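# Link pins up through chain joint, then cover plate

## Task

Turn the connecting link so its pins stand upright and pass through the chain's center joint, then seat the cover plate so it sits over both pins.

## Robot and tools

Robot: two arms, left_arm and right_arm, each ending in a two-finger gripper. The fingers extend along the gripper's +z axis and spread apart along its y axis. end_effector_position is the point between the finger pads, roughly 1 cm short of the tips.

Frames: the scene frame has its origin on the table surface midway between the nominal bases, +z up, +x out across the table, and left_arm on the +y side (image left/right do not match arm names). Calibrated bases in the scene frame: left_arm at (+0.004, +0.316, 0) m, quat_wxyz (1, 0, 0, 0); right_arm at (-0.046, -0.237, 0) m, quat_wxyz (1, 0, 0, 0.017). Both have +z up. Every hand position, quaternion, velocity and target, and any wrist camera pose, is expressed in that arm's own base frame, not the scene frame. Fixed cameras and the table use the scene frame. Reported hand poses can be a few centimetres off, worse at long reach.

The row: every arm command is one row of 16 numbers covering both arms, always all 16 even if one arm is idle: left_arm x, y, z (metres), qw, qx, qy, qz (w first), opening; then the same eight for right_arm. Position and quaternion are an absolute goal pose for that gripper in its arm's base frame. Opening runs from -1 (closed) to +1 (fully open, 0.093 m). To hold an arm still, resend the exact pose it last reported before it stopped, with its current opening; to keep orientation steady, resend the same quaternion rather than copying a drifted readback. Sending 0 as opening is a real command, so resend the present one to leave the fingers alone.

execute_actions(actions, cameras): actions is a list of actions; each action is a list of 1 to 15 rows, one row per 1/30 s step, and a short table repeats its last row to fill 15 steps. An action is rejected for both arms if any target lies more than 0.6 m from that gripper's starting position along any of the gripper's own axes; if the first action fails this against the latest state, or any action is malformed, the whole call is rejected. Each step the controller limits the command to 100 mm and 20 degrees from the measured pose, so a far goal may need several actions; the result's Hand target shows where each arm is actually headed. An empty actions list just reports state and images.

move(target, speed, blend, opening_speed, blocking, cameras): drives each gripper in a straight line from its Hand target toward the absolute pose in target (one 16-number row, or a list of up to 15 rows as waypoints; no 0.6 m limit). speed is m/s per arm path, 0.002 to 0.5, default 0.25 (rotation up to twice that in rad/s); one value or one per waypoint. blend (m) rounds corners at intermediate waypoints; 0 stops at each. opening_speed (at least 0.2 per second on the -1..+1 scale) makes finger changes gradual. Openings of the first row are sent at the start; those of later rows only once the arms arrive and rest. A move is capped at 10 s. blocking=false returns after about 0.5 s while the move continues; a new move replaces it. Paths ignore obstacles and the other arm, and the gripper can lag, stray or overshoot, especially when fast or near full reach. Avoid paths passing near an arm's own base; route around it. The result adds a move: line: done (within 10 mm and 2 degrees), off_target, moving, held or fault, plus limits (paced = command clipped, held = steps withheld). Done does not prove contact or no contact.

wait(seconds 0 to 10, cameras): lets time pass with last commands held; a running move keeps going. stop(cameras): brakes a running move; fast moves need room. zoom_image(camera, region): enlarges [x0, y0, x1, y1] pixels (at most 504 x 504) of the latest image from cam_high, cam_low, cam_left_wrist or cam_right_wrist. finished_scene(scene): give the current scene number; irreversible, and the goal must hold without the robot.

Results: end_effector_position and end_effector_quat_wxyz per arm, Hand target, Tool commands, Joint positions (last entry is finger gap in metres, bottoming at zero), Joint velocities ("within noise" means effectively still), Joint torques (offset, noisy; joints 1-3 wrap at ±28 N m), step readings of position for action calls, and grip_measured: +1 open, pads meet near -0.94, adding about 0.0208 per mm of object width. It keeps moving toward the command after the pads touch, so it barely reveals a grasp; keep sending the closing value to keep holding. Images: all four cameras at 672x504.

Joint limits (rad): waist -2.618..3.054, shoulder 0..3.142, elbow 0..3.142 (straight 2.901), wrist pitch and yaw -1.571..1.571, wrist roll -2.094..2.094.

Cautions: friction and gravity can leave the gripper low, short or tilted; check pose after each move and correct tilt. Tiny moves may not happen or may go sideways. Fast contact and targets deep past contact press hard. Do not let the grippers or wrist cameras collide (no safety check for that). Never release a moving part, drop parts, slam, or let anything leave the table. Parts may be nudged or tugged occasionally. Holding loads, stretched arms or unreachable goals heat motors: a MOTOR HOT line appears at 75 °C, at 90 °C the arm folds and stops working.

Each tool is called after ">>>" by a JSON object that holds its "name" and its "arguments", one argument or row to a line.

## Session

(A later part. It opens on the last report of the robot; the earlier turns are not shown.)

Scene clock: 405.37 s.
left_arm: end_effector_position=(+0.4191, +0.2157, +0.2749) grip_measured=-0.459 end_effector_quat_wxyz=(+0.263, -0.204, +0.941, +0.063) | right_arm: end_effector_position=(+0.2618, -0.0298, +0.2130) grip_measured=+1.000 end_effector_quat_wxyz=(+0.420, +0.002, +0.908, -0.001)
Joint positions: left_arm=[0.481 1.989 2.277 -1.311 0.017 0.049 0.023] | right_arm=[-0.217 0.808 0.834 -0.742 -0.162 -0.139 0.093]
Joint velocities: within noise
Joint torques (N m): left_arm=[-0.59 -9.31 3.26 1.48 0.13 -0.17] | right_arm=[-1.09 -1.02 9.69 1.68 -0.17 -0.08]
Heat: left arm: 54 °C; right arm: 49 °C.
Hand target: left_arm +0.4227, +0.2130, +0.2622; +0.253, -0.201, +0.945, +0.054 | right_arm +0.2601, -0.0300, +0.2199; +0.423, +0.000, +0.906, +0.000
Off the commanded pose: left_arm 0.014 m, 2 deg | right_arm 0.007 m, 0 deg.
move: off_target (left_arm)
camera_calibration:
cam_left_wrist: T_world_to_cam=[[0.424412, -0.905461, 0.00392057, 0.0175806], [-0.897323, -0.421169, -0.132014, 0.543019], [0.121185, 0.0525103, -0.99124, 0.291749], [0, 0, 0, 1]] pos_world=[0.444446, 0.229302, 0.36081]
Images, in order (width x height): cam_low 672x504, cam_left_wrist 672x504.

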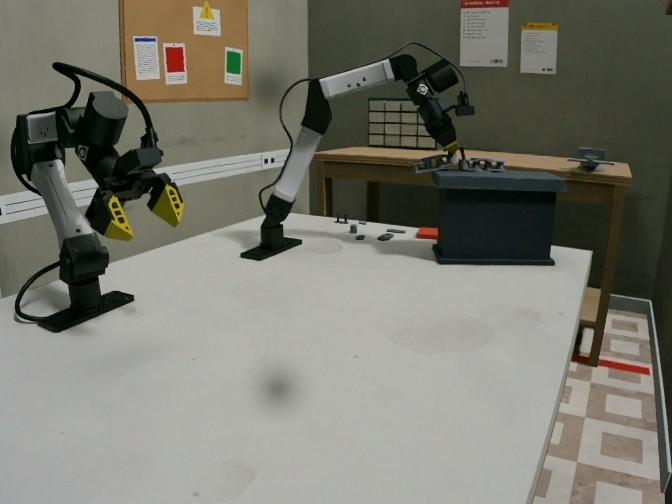

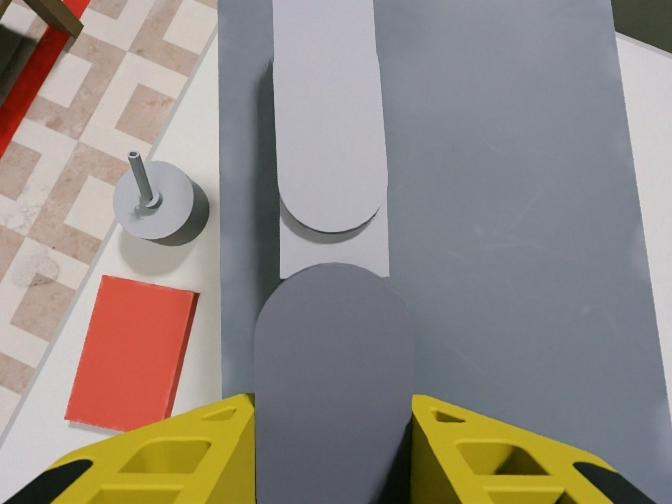

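>>> {"name": "move", "arguments": {
  "target": [
    [0.4230,0.2130,0.272,0.1698,-0.2047,0.9633,0.0361,-0.8,0.26,-0.03,0.22,0.4226,0,0.9063,0,1]
  ],
  "speed": 0.04,
  "cameras": ["cam_left_wrist","cam_low"]
}}

>>> {"name": "zoom_image", "arguments": {
  "camera": "cam_low",
  "region": [400, 120, 520, 190]
}}

Scene clock: 416.70 s.
left_arm: end_effector_position=(+0.4201, +0.2162, +0.2772) grip_measured=-0.459 end_effector_quat_wxyz=(+0.228, -0.206, +0.950, +0.053) | right_arm: end_effector_position=(+0.2618, -0.0298, +0.2130) grip_measured=+1.000 end_effector_quat_wxyz=(+0.420, +0.002, +0.908, -0.001)
Joint positions: left_arm=[0.481 2.166 2.619 -1.551 0.017 0.049 0.023] | right_arm=[-0.217 0.808 0.834 -0.742 -0.162 -0.139 0.093]
Joint velocities: within noise
Joint torques (N m): left_arm=[-0.98 -8.87 6.78 1.02 0.03 -0.17] | right_arm=[-0.91 -0.87 9.61 1.69 -0.22 -0.02]
Heat: left arm: 53 °C; right arm: 49 °C.
Hand target: left_arm +0.4226, +0.2129, +0.2716; +0.219, -0.203, +0.953, +0.049 | right_arm +0.2601, -0.0300, +0.2199; +0.423, +0.000, +0.906, +0.000
Off the commanded pose: left_arm 0.007 m, 7 deg | right_arm 0.007 m, 0 deg.
joint sent to its limit (left arm) — joint 4 (wrist pitch), lower limit. The joint targets are off in orientation, not in position.
move: off_target (left_arm)
camera_calibration:
cam_left_wrist: T_world_to_cam=[[0.424783, -0.905267, 0.00714988, 0.0165291], [-0.90365, -0.424474, -0.0569049, 0.527036], [0.0545491, 0.0177112, -0.998354, 0.331374], [0, 0, 0, 1]] pos_world=[0.451159, 0.232807, 0.360701]
Images, in order (width x height): cam_low 672x504, cam_left_wrist 672x504.

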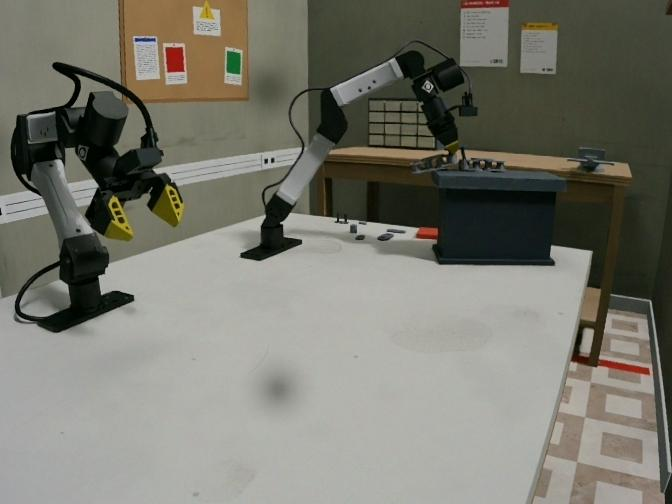

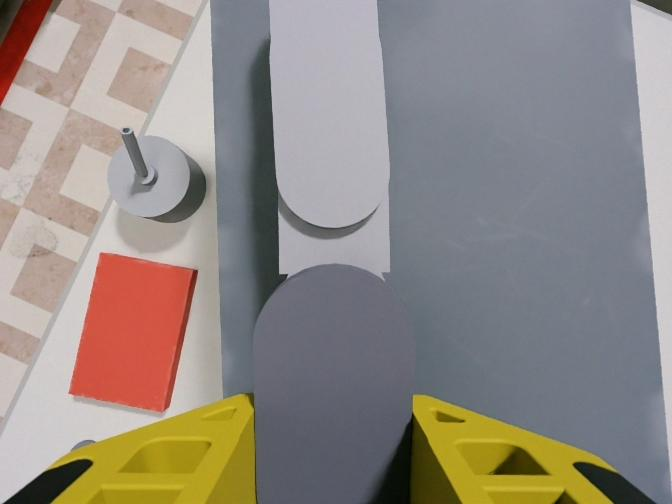

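Scaled by 4.200 from the camera's 672x504 image, which has a finer 960x720 frame.

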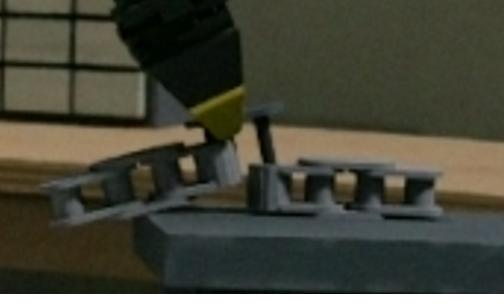

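>>> {"name": "move", "arguments": {
  "target": [
    [0.4200,0.2110,0.300,0.2331,-0.2020,0.9493,0.0498,-0.8,0.26,-0.03,0.22,0.4226,0,0.9063,0,1]
  ],
  "speed": 0.04,
  "cameras": ["cam_left_wrist","cam_low"]
}}

>>> {"name": "zoom_image", "arguments": {
  "camera": "cam_low",
  "region": [400, 120, 520, 190]
}}

Scene clock: 459.70 s.
left_arm: end_effector_position=(+0.4126, +0.2123, +0.2776) grip_measured=-0.459 end_effector_quat_wxyz=(+0.215, -0.207, +0.953, +0.050) | right_arm: end_effector_position=(+0.2618, -0.0298, +0.2130) grip_measured=+1.000 end_effector_quat_wxyz=(+0.420, +0.002, +0.908, -0.001)
Joint positions: left_arm=[0.481 2.167 2.636 -1.595 0.017 0.049 0.023] | right_arm=[-0.217 0.808 0.834 -0.742 -0.162 -0.139 0.093]
Joint velocities: within noise
Joint torques (N m): left_arm=[-0.81 -12.33 8.57 1.43 0.09 -0.18] | right_arm=[-1.02 -1.01 9.73 1.67 -0.17 -0.07]
Heat: left arm: 48 °C; right arm: 50 °C.
Hand target: left_arm +0.4191, +0.2107, +0.2993; +0.255, -0.201, +0.944, +0.056 | right_arm +0.2601, -0.0300, +0.2199; +0.423, +0.000, +0.906, +0.000
Off the commanded pose: left_arm 0.024 m, 2 deg | right_arm 0.007 m, 0 deg.
joint read past its limit (left arm) — joint 4 (wrist pitch), lower limit.
joint sent to its limit (left arm) — joint 4 (wrist pitch), lower limit. The joint targets are off in orientation, not in position.
move: off_target (left_arm)
camera_calibration:
cam_left_wrist: T_world_to_cam=[[0.424963, -0.905173, 0.0082666, 0.0157634], [-0.904672, -0.425007, -0.0306324, 0.511893], [0.031241, 0.00553906, -0.999497, 0.344795], [0, 0, 0, 1]] pos_world=[0.445624, 0.229917, 0.360172]
Images, in order (width x height): cam_low 672x504, cam_left_wrist 672x504.

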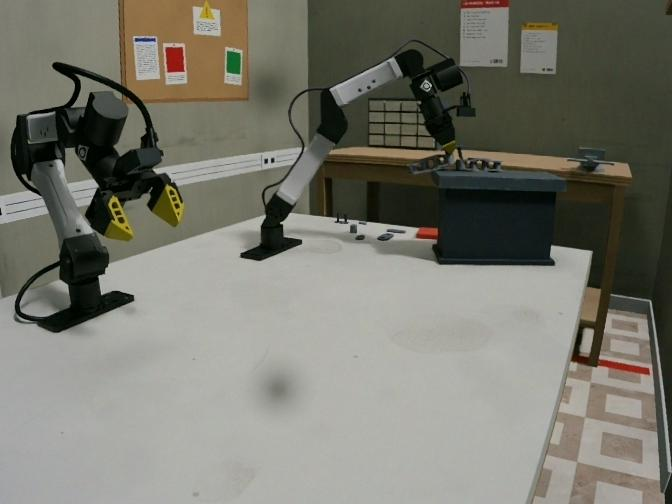

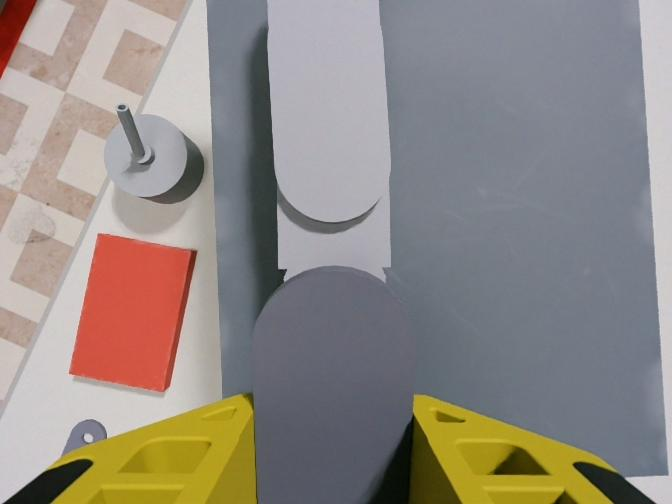

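Scaled by 4.200 from the camera's 672x504 image, which has a finer 960x720 frame.

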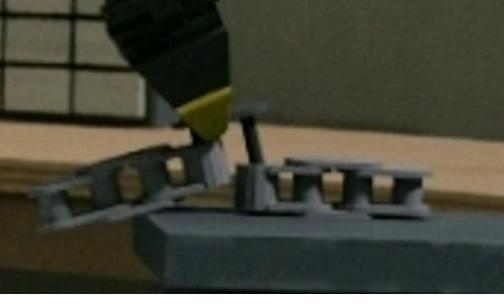

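>>> {"name": "move", "arguments": {
  "target": [
    [0.4250,0.2135,0.330,0.2331,-0.2020,0.9493,0.0498,-0.8,0.26,-0.03,0.22,0.4226,0,0.9063,0,1]
  ],
  "speed": 0.04,
  "cameras": ["cam_left_wrist","cam_low"]
}}

>>> {"name": "zoom_image", "arguments": {
  "camera": "cam_low",
  "region": [400, 120, 520, 190]
}}

Scene clock: 465.80 s.
left_arm: end_effector_position=(+0.4161, +0.2140, +0.3190) grip_measured=-0.459 end_effector_quat_wxyz=(+0.279, -0.203, +0.936, +0.067) | right_arm: end_effector_position=(+0.2618, -0.0298, +0.2130) grip_measured=+1.000 end_effector_quat_wxyz=(+0.420, +0.002, +0.908, -0.001)
Joint positions: left_arm=[0.481 2.168 2.778 -1.6 0.017 0.049 0.023] | right_arm=[-0.217 0.808 0.834 -0.742 -0.162 -0.139 0.093]
Joint velocities: within noise
Joint torques (N m): left_arm=[-0.87 -10.1 6.84 1.7 0.09 -0.21] | right_arm=[-0.94 -1.11 9.88 1.77 -0.2 -0.03]
Heat: left arm: 48 °C; right arm: 50 °C.
Hand target: left_arm +0.4244, +0.2133, +0.3295; +0.305, -0.198, +0.929, +0.069 | right_arm +0.2601, -0.0300, +0.2199; +0.423, +0.000, +0.906, +0.000
Off the commanded pose: left_arm 0.014 m, 6 deg | right_arm 0.007 m, 0 deg.
joint read past its limit (left arm) — joint 4 (wrist pitch), lower limit.
joint sent to its limit (left arm) — joint 4 (wrist pitch), lower limit. The joint targets are off in orientation, not in position.
move: off_target (left_arm)
camera_calibration:
cam_left_wrist: T_world_to_cam=[[0.424125, -0.905599, 0.0027626, 0.0177165], [-0.892852, -0.418661, -0.165944, 0.553916], [0.151436, 0.0679146, -0.986131, 0.318414], [0, 0, 0, 1]] pos_world=[0.438831, 0.226322, 0.405868]
Images, in order (width x height): cam_low 672x504, cam_left_wrist 672x504.

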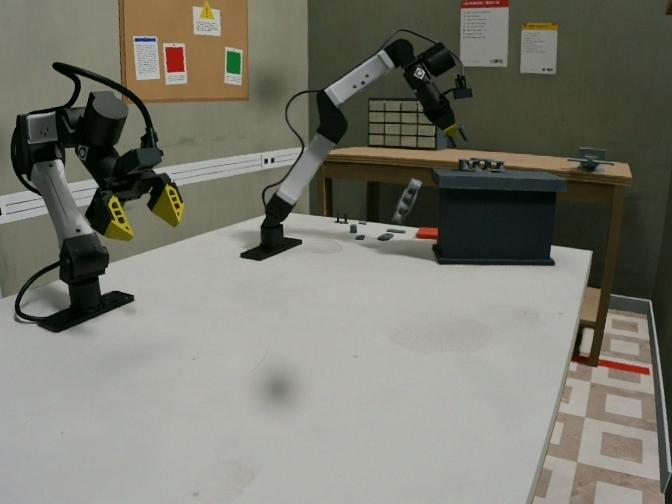

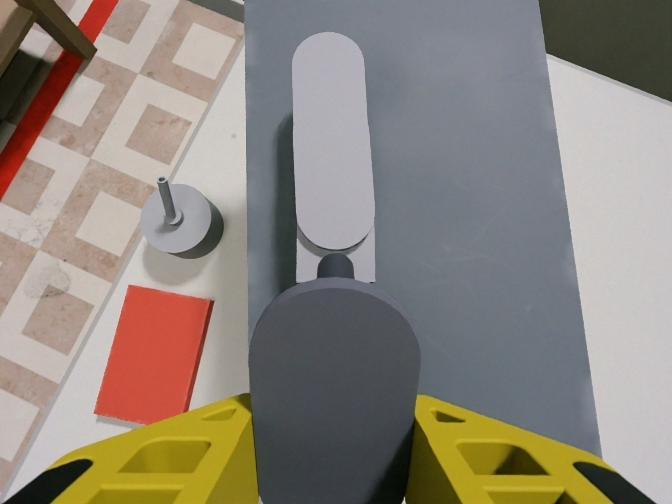

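Scaled by 4.200 from the camera's 672x504 image, which has a finer 960x720 frame.

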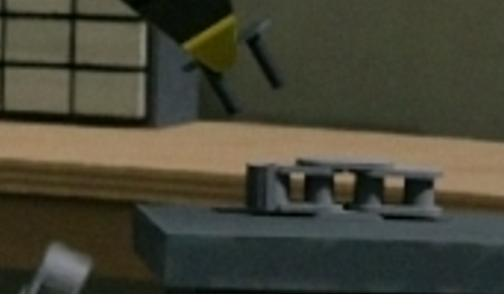

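>>> {"name": "wait", "arguments": {
  "seconds": 1
}}

>>> {"name": "zoom_image", "arguments": {
  "camera": "cam_low",
  "region": [320, 170, 470, 270]
}}

>>> {"name": "zoom_image", "arguments": {
  "camera": "cam_high",
  "region": [0, 200, 200, 400]
}}

Scene clock: 471.77 s.
left_arm: end_effector_position=(+0.4161, +0.2140, +0.3190) grip_measured=-0.459 end_effector_quat_wxyz=(+0.279, -0.203, +0.936, +0.067) | right_arm: end_effector_position=(+0.2618, -0.0298, +0.2130) grip_measured=+1.000 end_effector_quat_wxyz=(+0.420, +0.002, +0.908, -0.001)
Joint positions: left_arm=[0.481 2.168 2.778 -1.6 0.017 0.049 0.023] | right_arm=[-0.217 0.808 0.834 -0.742 -0.162 -0.139 0.093]
Joint velocities: within noise
Joint torques (N m): left_arm=[-0.85 -10.13 6.9 1.7 0.08 -0.22] | right_arm=[-0.91 -1.03 9.68 1.68 -0.12 -0.08]
Heat: left arm: 48 °C; right arm: 50 °C.
Hand target: left_arm +0.4244, +0.2133, +0.3295; +0.305, -0.198, +0.929, +0.069 | right_arm +0.2601, -0.0300, +0.2199; +0.423, +0.000, +0.906, +0.000
Tool commands: left_gripper/opening=-0.8 right_gripper/opening=+1.0
Off the commanded pose: left_arm 0.014 m, 6 deg | right_arm 0.007 m, 0 deg.
joint read past its limit (left arm) — joint 4 (wrist pitch), lower limit.
wait: 1.00 s; at rest from the start
camera_calibration:
cam_left_wrist: T_world_to_cam=[[0.424125, -0.905599, 0.0027626, 0.0177165], [-0.892852, -0.418661, -0.165944, 0.553916], [0.151436, 0.0679146, -0.986131, 0.318414], [0, 0, 0, 1]] pos_world=[0.438831, 0.226322, 0.405868]
cam_right_wrist: T_world_to_cam=[[-0.0164598, -0.999845, 0.00624688, -0.0267894], [-0.914477, 0.0125275, -0.404443, 0.363238], [0.404302, -0.0123697, -0.914542, 0.169971], [0, 0, 0, 1]] pos_world=[0.263012, -0.0292332, 0.302522]

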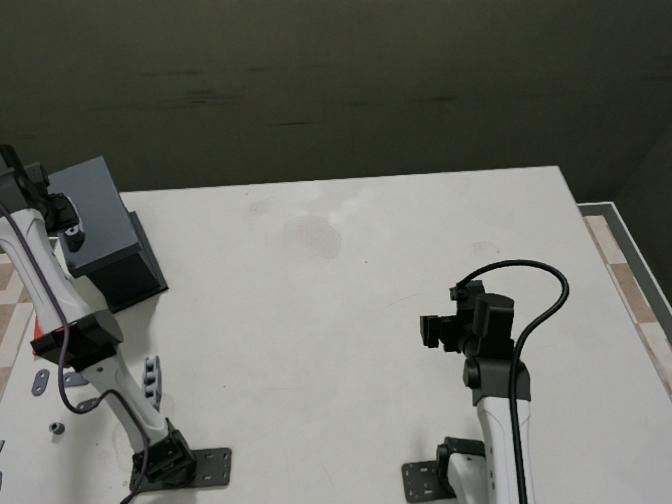

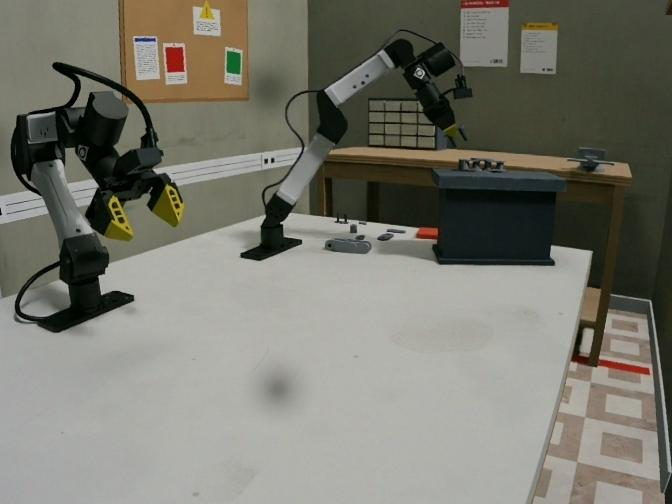

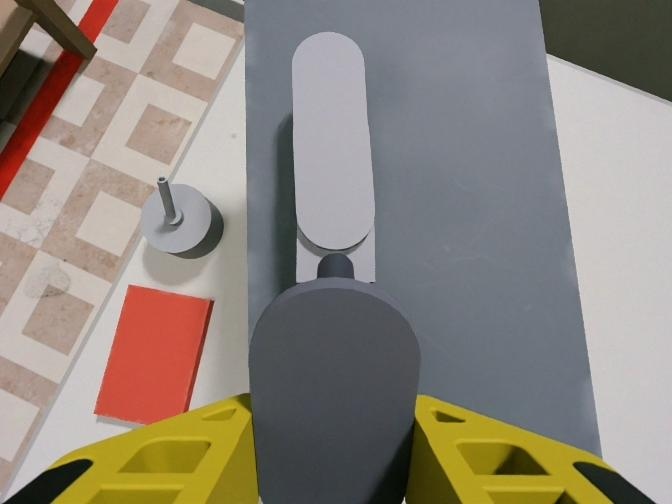

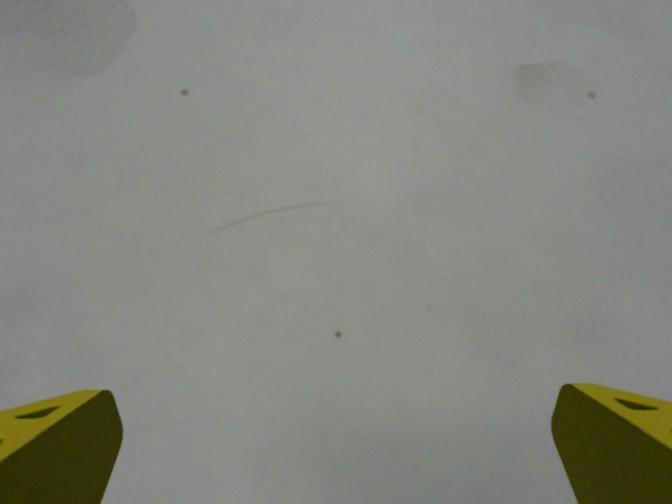

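Scaled by 3.360 from the camera's 672x504 image, which has a finer 960x720 frame.

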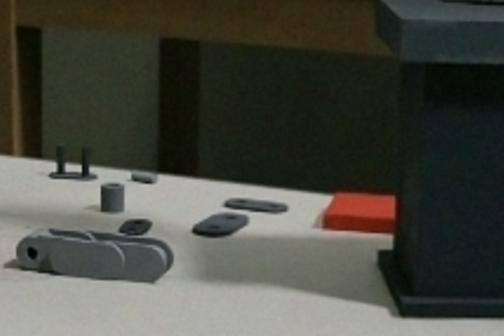

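Scaled by 2.520 from the camera's 672x504 image, which has a finer 960x720 frame.

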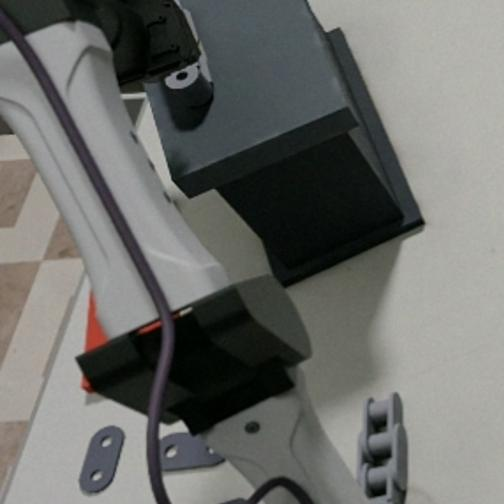

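>>> {"name": "move", "arguments": {
  "target": [
    [0.33,0.02,0.33,0.3769,0.1604,0.9099,-0.0664,-0.8,0.26,-0.03,0.22,0.4226,0,0.9063,0,1],
    [0.25,-0.14,0.28,0.4967,0.4096,0.7094,-0.2868,-0.8,0.20,-0.05,0.22,0.4226,0,0.9063,0,0],
    [0.196,-0.25,0.24,0.5,0.5,0.5,-0.5,-0.8,0.20,-0.05,0.22,0.4226,0,0.9063,0,0]
  ],
  "speed": 0.2,
  "blend": [0.03,0.03,0]
}}

Scene clock: 529.00 s.
left_arm: end_effector_position=(+0.1994, -0.2485, +0.2320) grip_measured=-0.798 end_effector_quat_wxyz=(+0.495, +0.492, +0.516, -0.497) | right_arm: end_effector_position=(+0.2025, -0.0512, +0.2155) grip_measured=+0.002 end_effector_quat_wxyz=(+0.421, +0.001, +0.907, +0.000)
Joint positions: left_arm=[-0.388 1.16 0.435 0.683 1.161 0.013 0.007] | right_arm=[-0.604 0.644 0.834 -0.988 -0.447 -0.417 0.045]
Joint velocities: within noise
Joint torques (N m): left_arm=[-0.76 -3.77 6.84 1.86 0.17 -0.26] | right_arm=[-0.95 0.73 8.57 1.55 -0.32 -0.04]
Heat: left arm: 48 °C; right arm: 51 °C.
Hand target: left_arm +0.1959, -0.2499, +0.2399; +0.500, +0.501, +0.501, -0.499 | right_arm +0.2001, -0.0499, +0.2200; +0.423, +0.000, +0.906, +0.000
Off the commanded pose: left_arm 0.009 m, 2 deg | right_arm 0.005 m, 0 deg.
move: done; blend cut to 0 m at target 2
camera_calibration:
cam_left_wrist: T_world_to_cam=[[-0.999107, -0.0124961, 0.0403567, 0.187985], [-0.0418837, 0.417996, -0.907483, 0.362613], [-0.00552891, -0.908363, -0.418146, -0.0462646], [0, 0, 0, 1]] pos_world=[0.202749, -0.191247, 0.302133]
cam_right_wrist: T_world_to_cam=[[-0.015303, -0.999864, 0.00611063, -0.049424], [-0.913267, 0.011489, -0.4072, 0.31052], [0.407075, -0.011812, -0.913319, 0.195174], [0, 0, 0, 1]] pos_world=[0.203381, -0.0506794, 0.305002]

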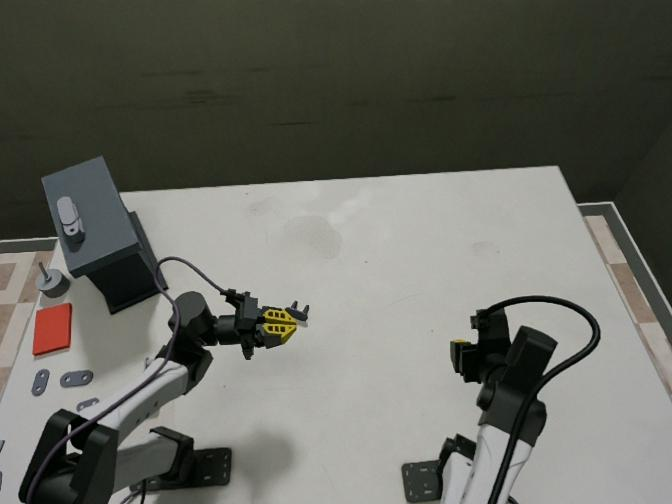

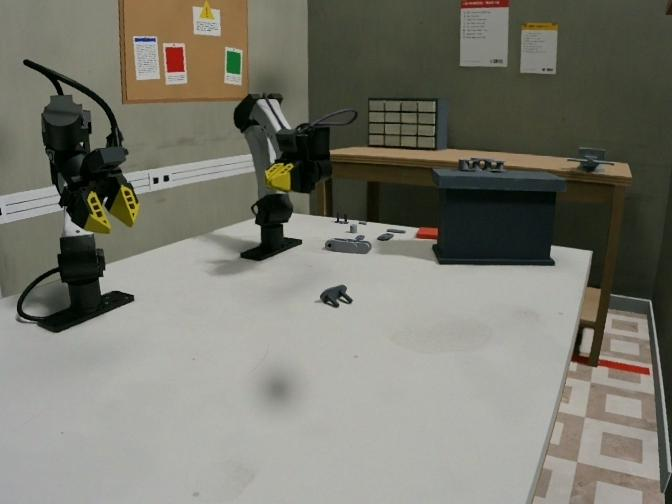

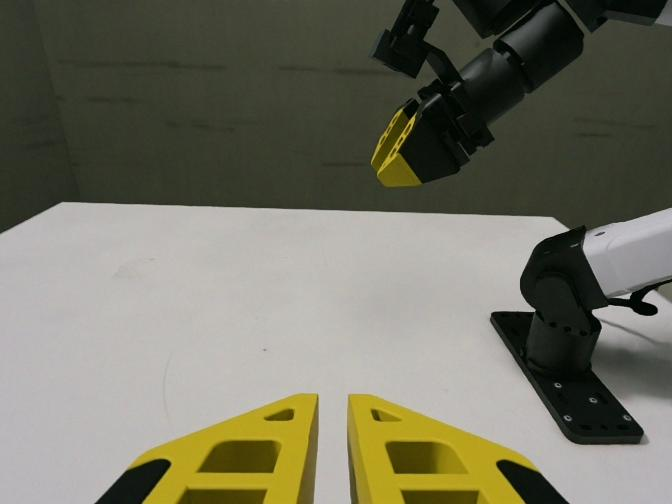

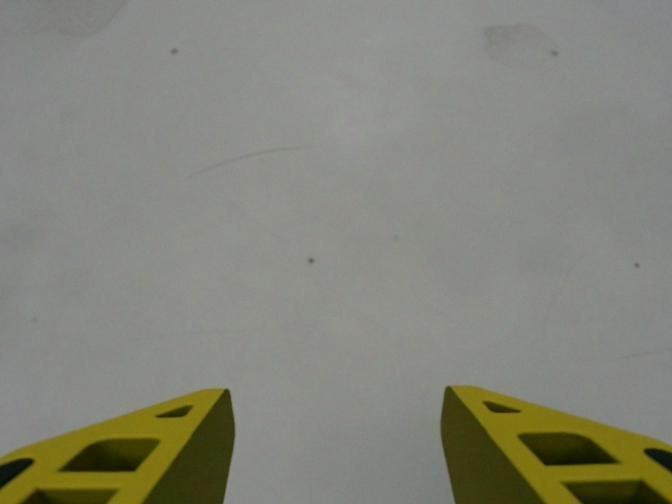

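>>> {"name": "zoom_image", "arguments": {
  "camera": "cam_low",
  "region": [300, 270, 380, 330]
}}

>>> {"name": "zoom_image", "arguments": {
  "camera": "cam_high",
  "region": [250, 270, 350, 345]
}}

Scaled by 6.300 from the camera's 672x504 image, which has a finer 960x720 frame.

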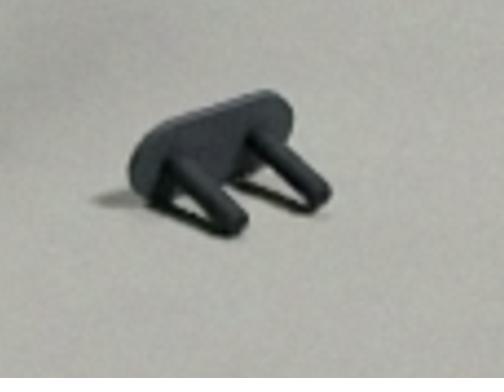

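Scaled by 5.040 from the camera's 672x504 image, which has a finer 960x720 frame.

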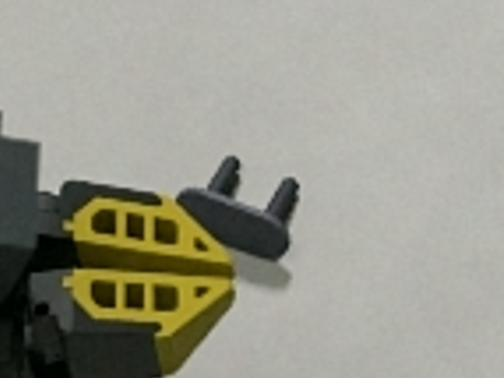

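>>> {"name": "move", "arguments": {
  "target": [
    [0.28,-0.20,0.25,0.2588,0.8236,0.5047,0,-0.2,0.20,-0.05,0.22,0.4226,0,0.9063,0,0],
    [0.338,-0.2135,0.14,0,0.8526,0.5225,0,-0.2,0.20,-0.05,0.22,0.4226,0,0.9063,0,0]
  ],
  "speed": 0.2,
  "cameras": ["cam_high","cam_low","cam_left_wrist"]
}}

Scene clock: 597.07 s.
left_arm: end_effector_position=(+0.3349, -0.2108, +0.1364) grip_measured=-0.202 end_effector_quat_wxyz=(-0.001, +0.852, +0.524, -0.008) | right_arm: end_effector_position=(+0.2025, -0.0512, +0.2155) grip_measured=+0.002 end_effector_quat_wxyz=(+0.421, +0.001, +0.907, +0.000)
Joint positions: left_arm=[-0.556 2.077 1.973 -1.476 0.015 1.484 0.036] | right_arm=[-0.604 0.644 0.834 -0.988 -0.447 -0.417 0.045]
Joint velocities: within noise
Joint torques (N m): left_arm=[-0.94 -9.94 7.9 0.18 -0.08 -0.23] | right_arm=[-1.1 0.79 8.79 1.54 -0.34 -0.07]
Heat: left arm: 41 °C; right arm: 50 °C.
Hand target: left_arm +0.3379, -0.2134, +0.1400; +0.000, +0.853, +0.523, +0.000 | right_arm +0.2001, -0.0500, +0.2200; +0.423, +0.000, +0.906, +0.000
Off the commanded pose: left_arm 0.005 m, 1 deg | right_arm 0.005 m, 0 deg.
move: done
camera_calibration:
cam_left_wrist: T_world_to_cam=[[-0.89842, 0.438727, 0.0189632, 0.392063], [0.410526, 0.82377, 0.390987, 0.022692], [0.155915, 0.359055, -0.920201, 0.230367], [0, 0, 0, 1]] pos_world=[0.307004, -0.273416, 0.195677]
Images, in order (width x height): cam_high 672x504, cam_low 672x504, cam_left_wrist 672x504.

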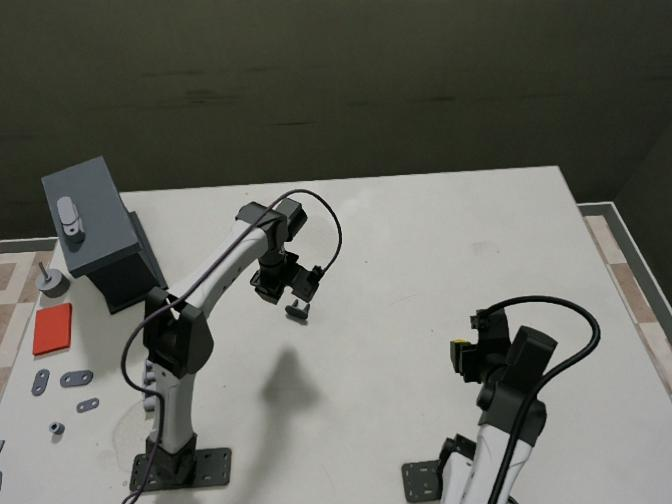

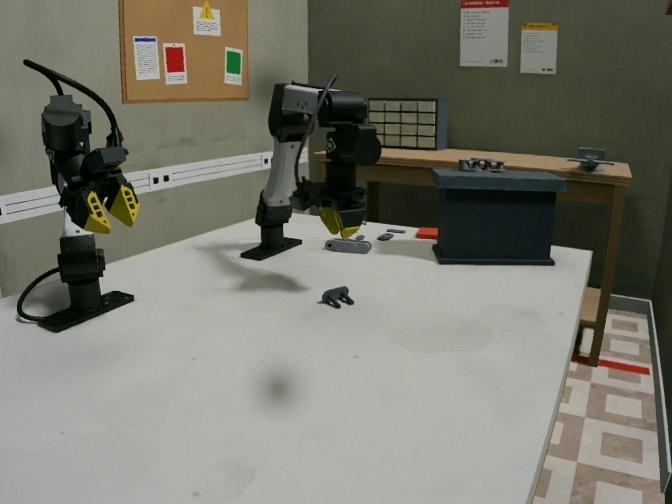

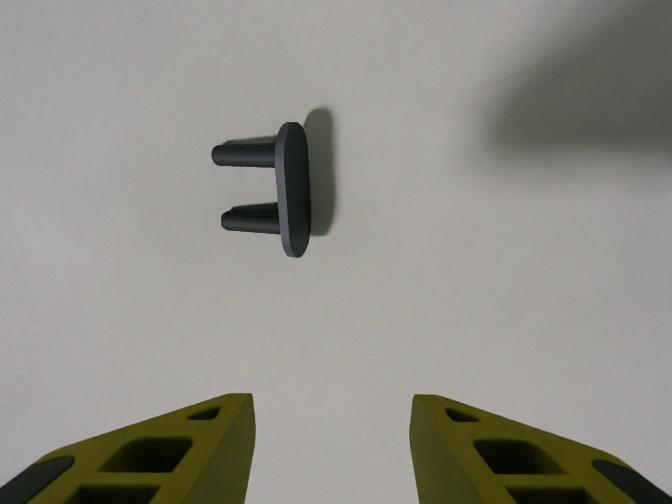

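>>> {"name": "move", "arguments": {
  "target": [
    [0.342,-0.2385,0.075,0,0.8471,0.5314,0,-0.5,0.20,-0.05,0.22,0.4226,0,0.9063,0,0]
  ],
  "speed": 0.12,
  "cameras": ["cam_low","cam_left_wrist"]
}}

>>> {"name": "zoom_image", "arguments": {
  "camera": "cam_low",
  "region": [290, 220, 400, 320]
}}

Scene clock: 624.87 s.
left_arm: end_effector_position=(+0.3406, -0.2375, +0.0803) grip_measured=-0.498 end_effector_quat_wxyz=(+0.003, +0.848, +0.530, -0.006) | right_arm: end_effector_position=(+0.2025, -0.0512, +0.2155) grip_measured=+0.002 end_effector_quat_wxyz=(+0.421, +0.001, +0.907, +0.000)
Joint positions: left_arm=[-0.603 2.143 1.852 -1.279 0.014 1.422 0.021] | right_arm=[-0.604 0.644 0.834 -0.988 -0.447 -0.417 0.045]
Joint velocities: within noise
Joint torques (N m): left_arm=[-0.72 -10.58 5.08 0.43 -0.07 -0.32] | right_arm=[-1.07 0.7 8.54 1.59 -0.33 -0.05]
Heat: left arm: 44 °C; right arm: 50 °C.
Hand target: left_arm +0.3419, -0.2384, +0.0750; +0.000, +0.847, +0.531, +0.000 | right_arm +0.2001, -0.0500, +0.2200; +0.423, +0.000, +0.906, +0.000
Off the commanded pose: left_arm 0.006 m, 1 deg | right_arm 0.005 m, 0 deg.
move: done
camera_calibration:
cam_left_wrist: T_world_to_cam=[[-0.904636, 0.42607, 0.00987333, 0.409764], [0.395686, 0.831068, 0.390845, 0.071076], [0.158322, 0.357479, -0.920404, 0.18622], [0, 0, 0, 1]] pos_world=[0.313081, -0.300227, 0.139572]
Images, in order (width x height): cam_low 672x504, cam_left_wrist 672x504.

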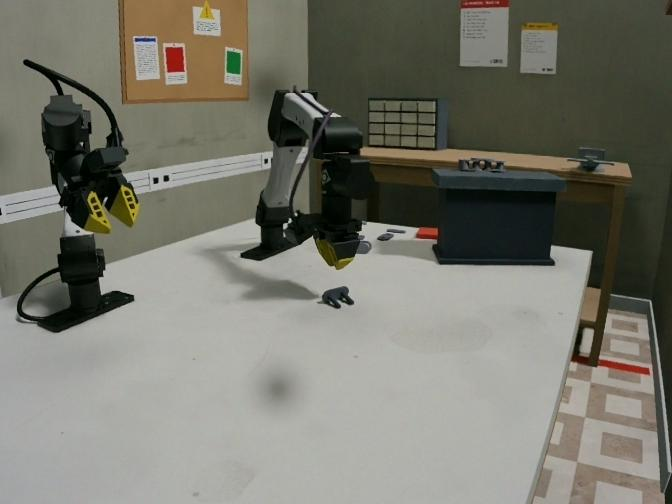

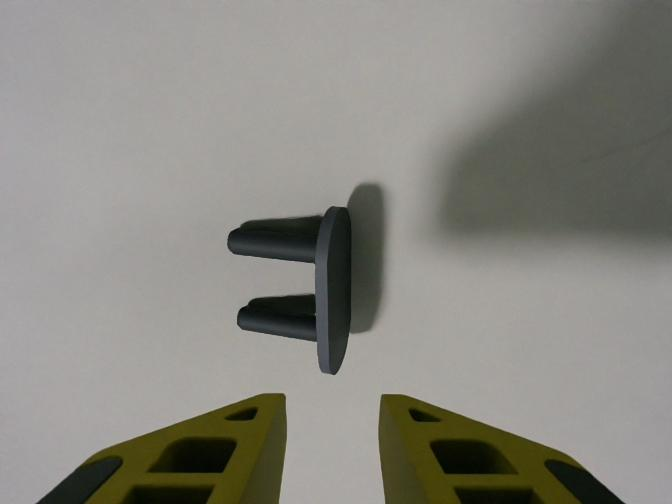

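Scaled by 4.582 from the camera's 672x504 image, which has a finer 960x720 frame.

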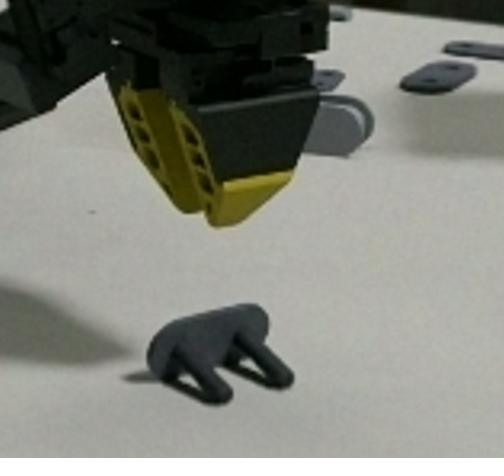

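>>> {"name": "move", "arguments": {
  "target": [
    [0.3445,-0.2375,0.045,0,0.8471,0.5314,0,-0.5,0.20,-0.05,0.22,0.4226,0,0.9063,0,0]
  ],
  "speed": 0.08,
  "cameras": ["cam_low","cam_left_wrist"]
}}

>>> {"name": "zoom_image", "arguments": {
  "camera": "cam_low",
  "region": [290, 220, 400, 320]
}}

Scene clock: 634.93 s.
left_arm: end_effector_position=(+0.3425, -0.2388, +0.0513) grip_measured=-0.498 end_effector_quat_wxyz=(+0.005, +0.848, +0.530, -0.005) | right_arm: end_effector_position=(+0.2025, -0.0512, +0.2155) grip_measured=+0.002 end_effector_quat_wxyz=(+0.421, +0.001, +0.907, +0.000)
Joint positions: left_arm=[-0.603 2.163 1.768 -1.171 0.014 1.422 0.021] | right_arm=[-0.604 0.644 0.834 -0.988 -0.447 -0.417 0.045]
Joint velocities: within noise
Joint torques (N m): left_arm=[-0.18 -10.5 4.98 0.4 -0.07 -0.22] | right_arm=[-1.1 0.76 8.76 1.55 -0.28 -0.08]
Heat: left arm: 47 °C; right arm: 50 °C.
Hand target: left_arm +0.3445, -0.2374, +0.0450; +0.000, +0.847, +0.531, +0.000 | right_arm +0.2001, -0.0500, +0.2200; +0.423, +0.000, +0.906, +0.000
Off the commanded pose: left_arm 0.007 m, 1 deg | right_arm 0.005 m, 0 deg.
move: done
camera_calibration:
cam_left_wrist: T_world_to_cam=[[-0.90482, 0.425739, 0.00686758, 0.412494], [0.394389, 0.831894, 0.390398, 0.083392], [0.160494, 0.355948, -0.920621, 0.158654], [0, 0, 0, 1]] pos_world=[0.314881, -0.301461, 0.110671]
Images, in order (width x height): cam_low 672x504, cam_left_wrist 672x504.

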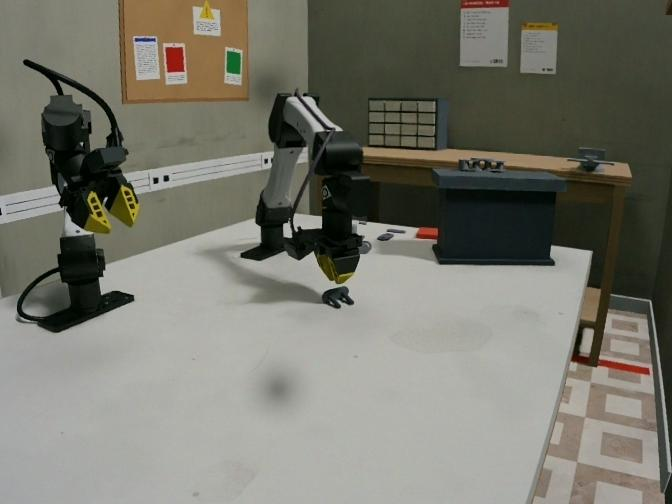

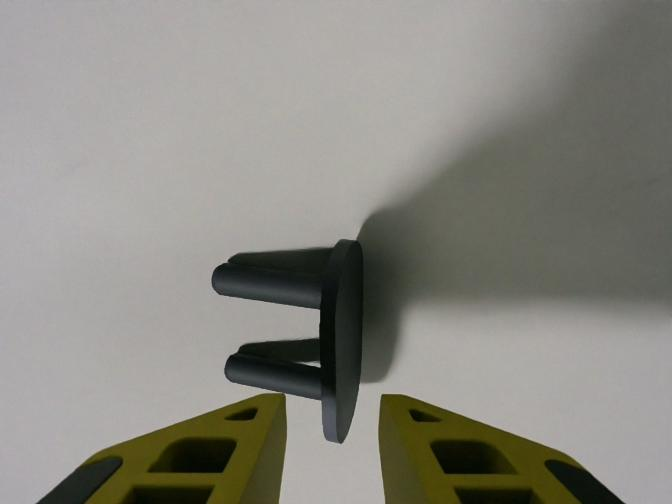

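Scaled by 4.582 from the camera's 672x504 image, which has a finer 960x720 frame.

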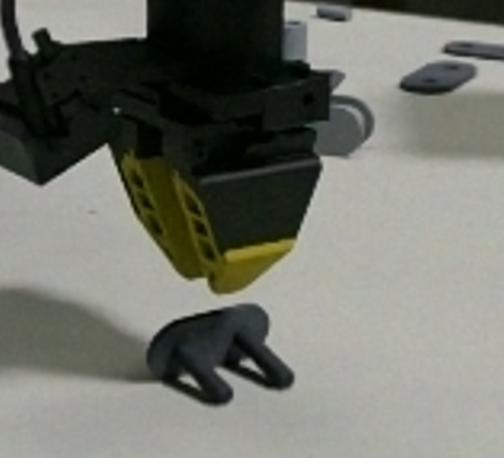

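>>> {"name": "move", "arguments": {
  "target": [
    [0.3450,-0.2360,0.0275,0,0.8471,0.5314,0,-0.5,0.20,-0.05,0.22,0.4226,0,0.9063,0,0]
  ],
  "speed": 0.05,
  "cameras": ["cam_low","cam_left_wrist"]
}}

>>> {"name": "zoom_image", "arguments": {
  "camera": "cam_low",
  "region": [290, 240, 390, 320]
}}

Scene clock: 643.43 s.
left_arm: end_effector_position=(+0.3426, -0.2389, +0.0345) grip_measured=-0.498 end_effector_quat_wxyz=(+0.006, +0.848, +0.530, -0.005) | right_arm: end_effector_position=(+0.2025, -0.0512, +0.2155) grip_measured=+0.002 end_effector_quat_wxyz=(+0.421, +0.001, +0.907, +0.000)
Joint positions: left_arm=[-0.603 2.174 1.718 -1.109 0.014 1.422 0.021] | right_arm=[-0.604 0.644 0.834 -0.988 -0.447 -0.417 0.045]
Joint velocities: within noise
Joint torques (N m): left_arm=[0.17 -10.41 4.9 0.42 -0.07 -0.18] | right_arm=[-0.95 0.57 8.65 1.55 -0.35 -0.07]
Heat: left arm: 47 °C; right arm: 50 °C.
Hand target: left_arm +0.3449, -0.2359, +0.0275; +0.000, +0.847, +0.531, +0.000 | right_arm +0.2001, -0.0500, +0.2200; +0.423, +0.000, +0.906, +0.000
Off the commanded pose: left_arm 0.008 m, 1 deg | right_arm 0.005 m, 0 deg.
move: done
camera_calibration:
cam_left_wrist: T_world_to_cam=[[-0.904829, 0.425746, 0.00498567, 0.412801], [0.393776, 0.832316, 0.390116, 0.0903001], [0.161941, 0.354952, -0.920752, 0.142442], [0, 0, 0, 1]] pos_world=[0.31489, -0.301466, 0.093868]
Images, in order (width x height): cam_low 672x504, cam_left_wrist 672x504.

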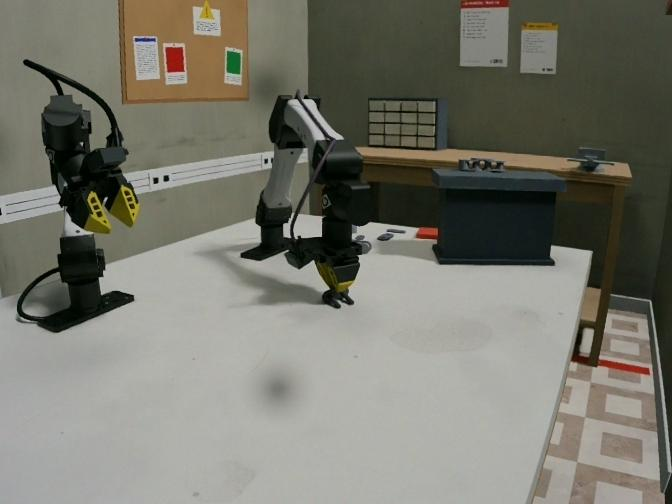

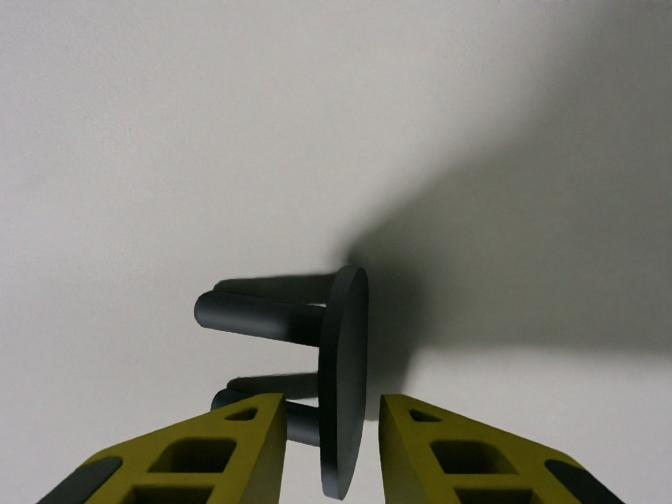

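Scaled by 5.040 from the camera's 672x504 image, which has a finer 960x720 frame.

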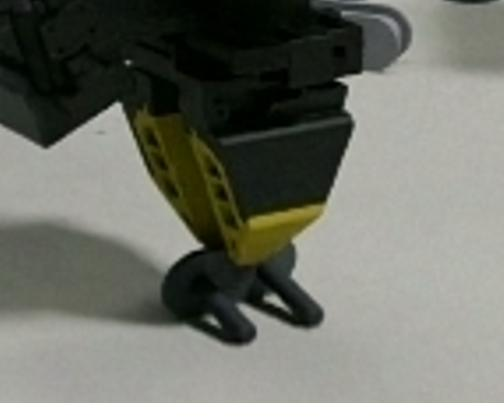

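>>> {"name": "move", "arguments": {
  "target": [
    [0.3450,-0.2355,0.0240,0,0.8471,0.5314,0,-0.5,0.20,-0.05,0.22,0.4226,0,0.9063,0,0],
    [0.3450,-0.2355,0.0240,0,0.8471,0.5314,0,-1,0.20,-0.05,0.22,0.4226,0,0.9063,0,0]
  ],
  "speed": 0.04,
  "opening_speed": 0.4,
  "cameras": ["cam_low","cam_left_wrist"]
}}

>>> {"name": "zoom_image", "arguments": {
  "camera": "cam_low",
  "region": [290, 240, 390, 320]
}}

Scene clock: 653.90 s.
left_arm: end_effector_position=(+0.3434, -0.2393, +0.0322) grip_measured=-0.973 end_effector_quat_wxyz=(+0.008, +0.848, +0.530, -0.004) | right_arm: end_effector_position=(+0.2025, -0.0512, +0.2155) grip_measured=+0.002 end_effector_quat_wxyz=(+0.421, +0.001, +0.907, +0.000)
Joint positions: left_arm=[-0.603 2.174 1.709 -1.094 0.013 1.422 0] | right_arm=[-0.604 0.644 0.834 -0.988 -0.447 -0.418 0.045]
Joint velocities: within noise
Joint torques (N m): left_arm=[0.27 -10.19 4.77 0.44 -0.06 -0.17] | right_arm=[-1.03 0.83 8.68 1.53 -0.32 -0.1]
Heat: left arm: 48 °C; right arm: 50 °C.
Hand target: left_arm +0.3449, -0.2354, +0.0241; +0.000, +0.847, +0.531, +0.000 | right_arm +0.2001, -0.0500, +0.2200; +0.423, +0.000, +0.906, +0.000
Off the commanded pose: left_arm 0.009 m, 1 deg | right_arm 0.005 m, 0 deg.
move: done
camera_calibration:
cam_left_wrist: T_world_to_cam=[[-0.904841, 0.425749, -0.000722241, 0.413882], [0.391851, 0.833461, 0.38961, 0.0921978], [0.166478, 0.352252, -0.92098, 0.138216], [0, 0, 0, 1]] pos_world=[0.31536, -0.30174, 0.0916721]
Images, in order (width x height): cam_low 672x504, cam_left_wrist 672x504.

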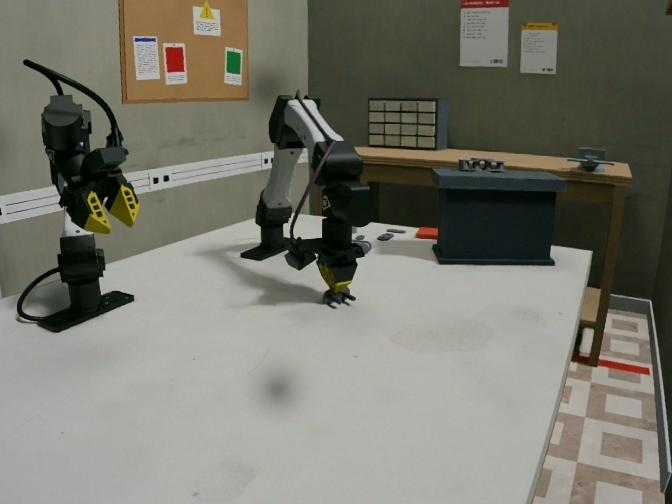

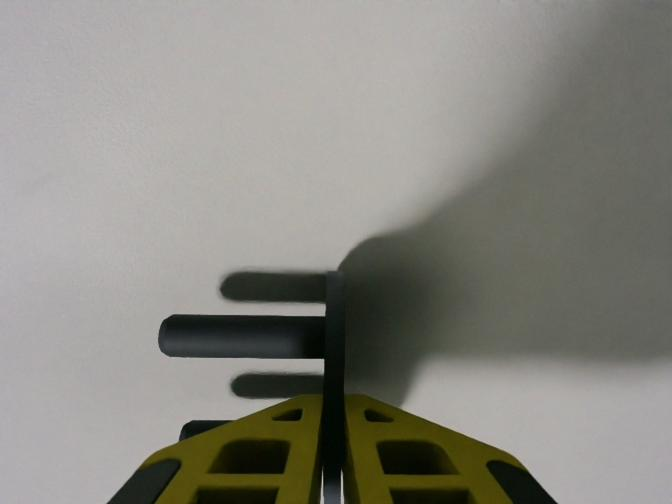

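Scaled by 5.040 from the camera's 672x504 image, which has a finer 960x720 frame.

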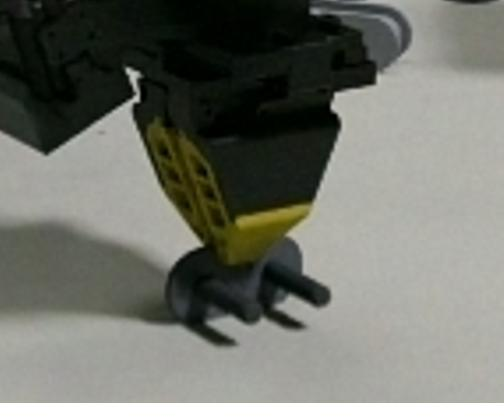

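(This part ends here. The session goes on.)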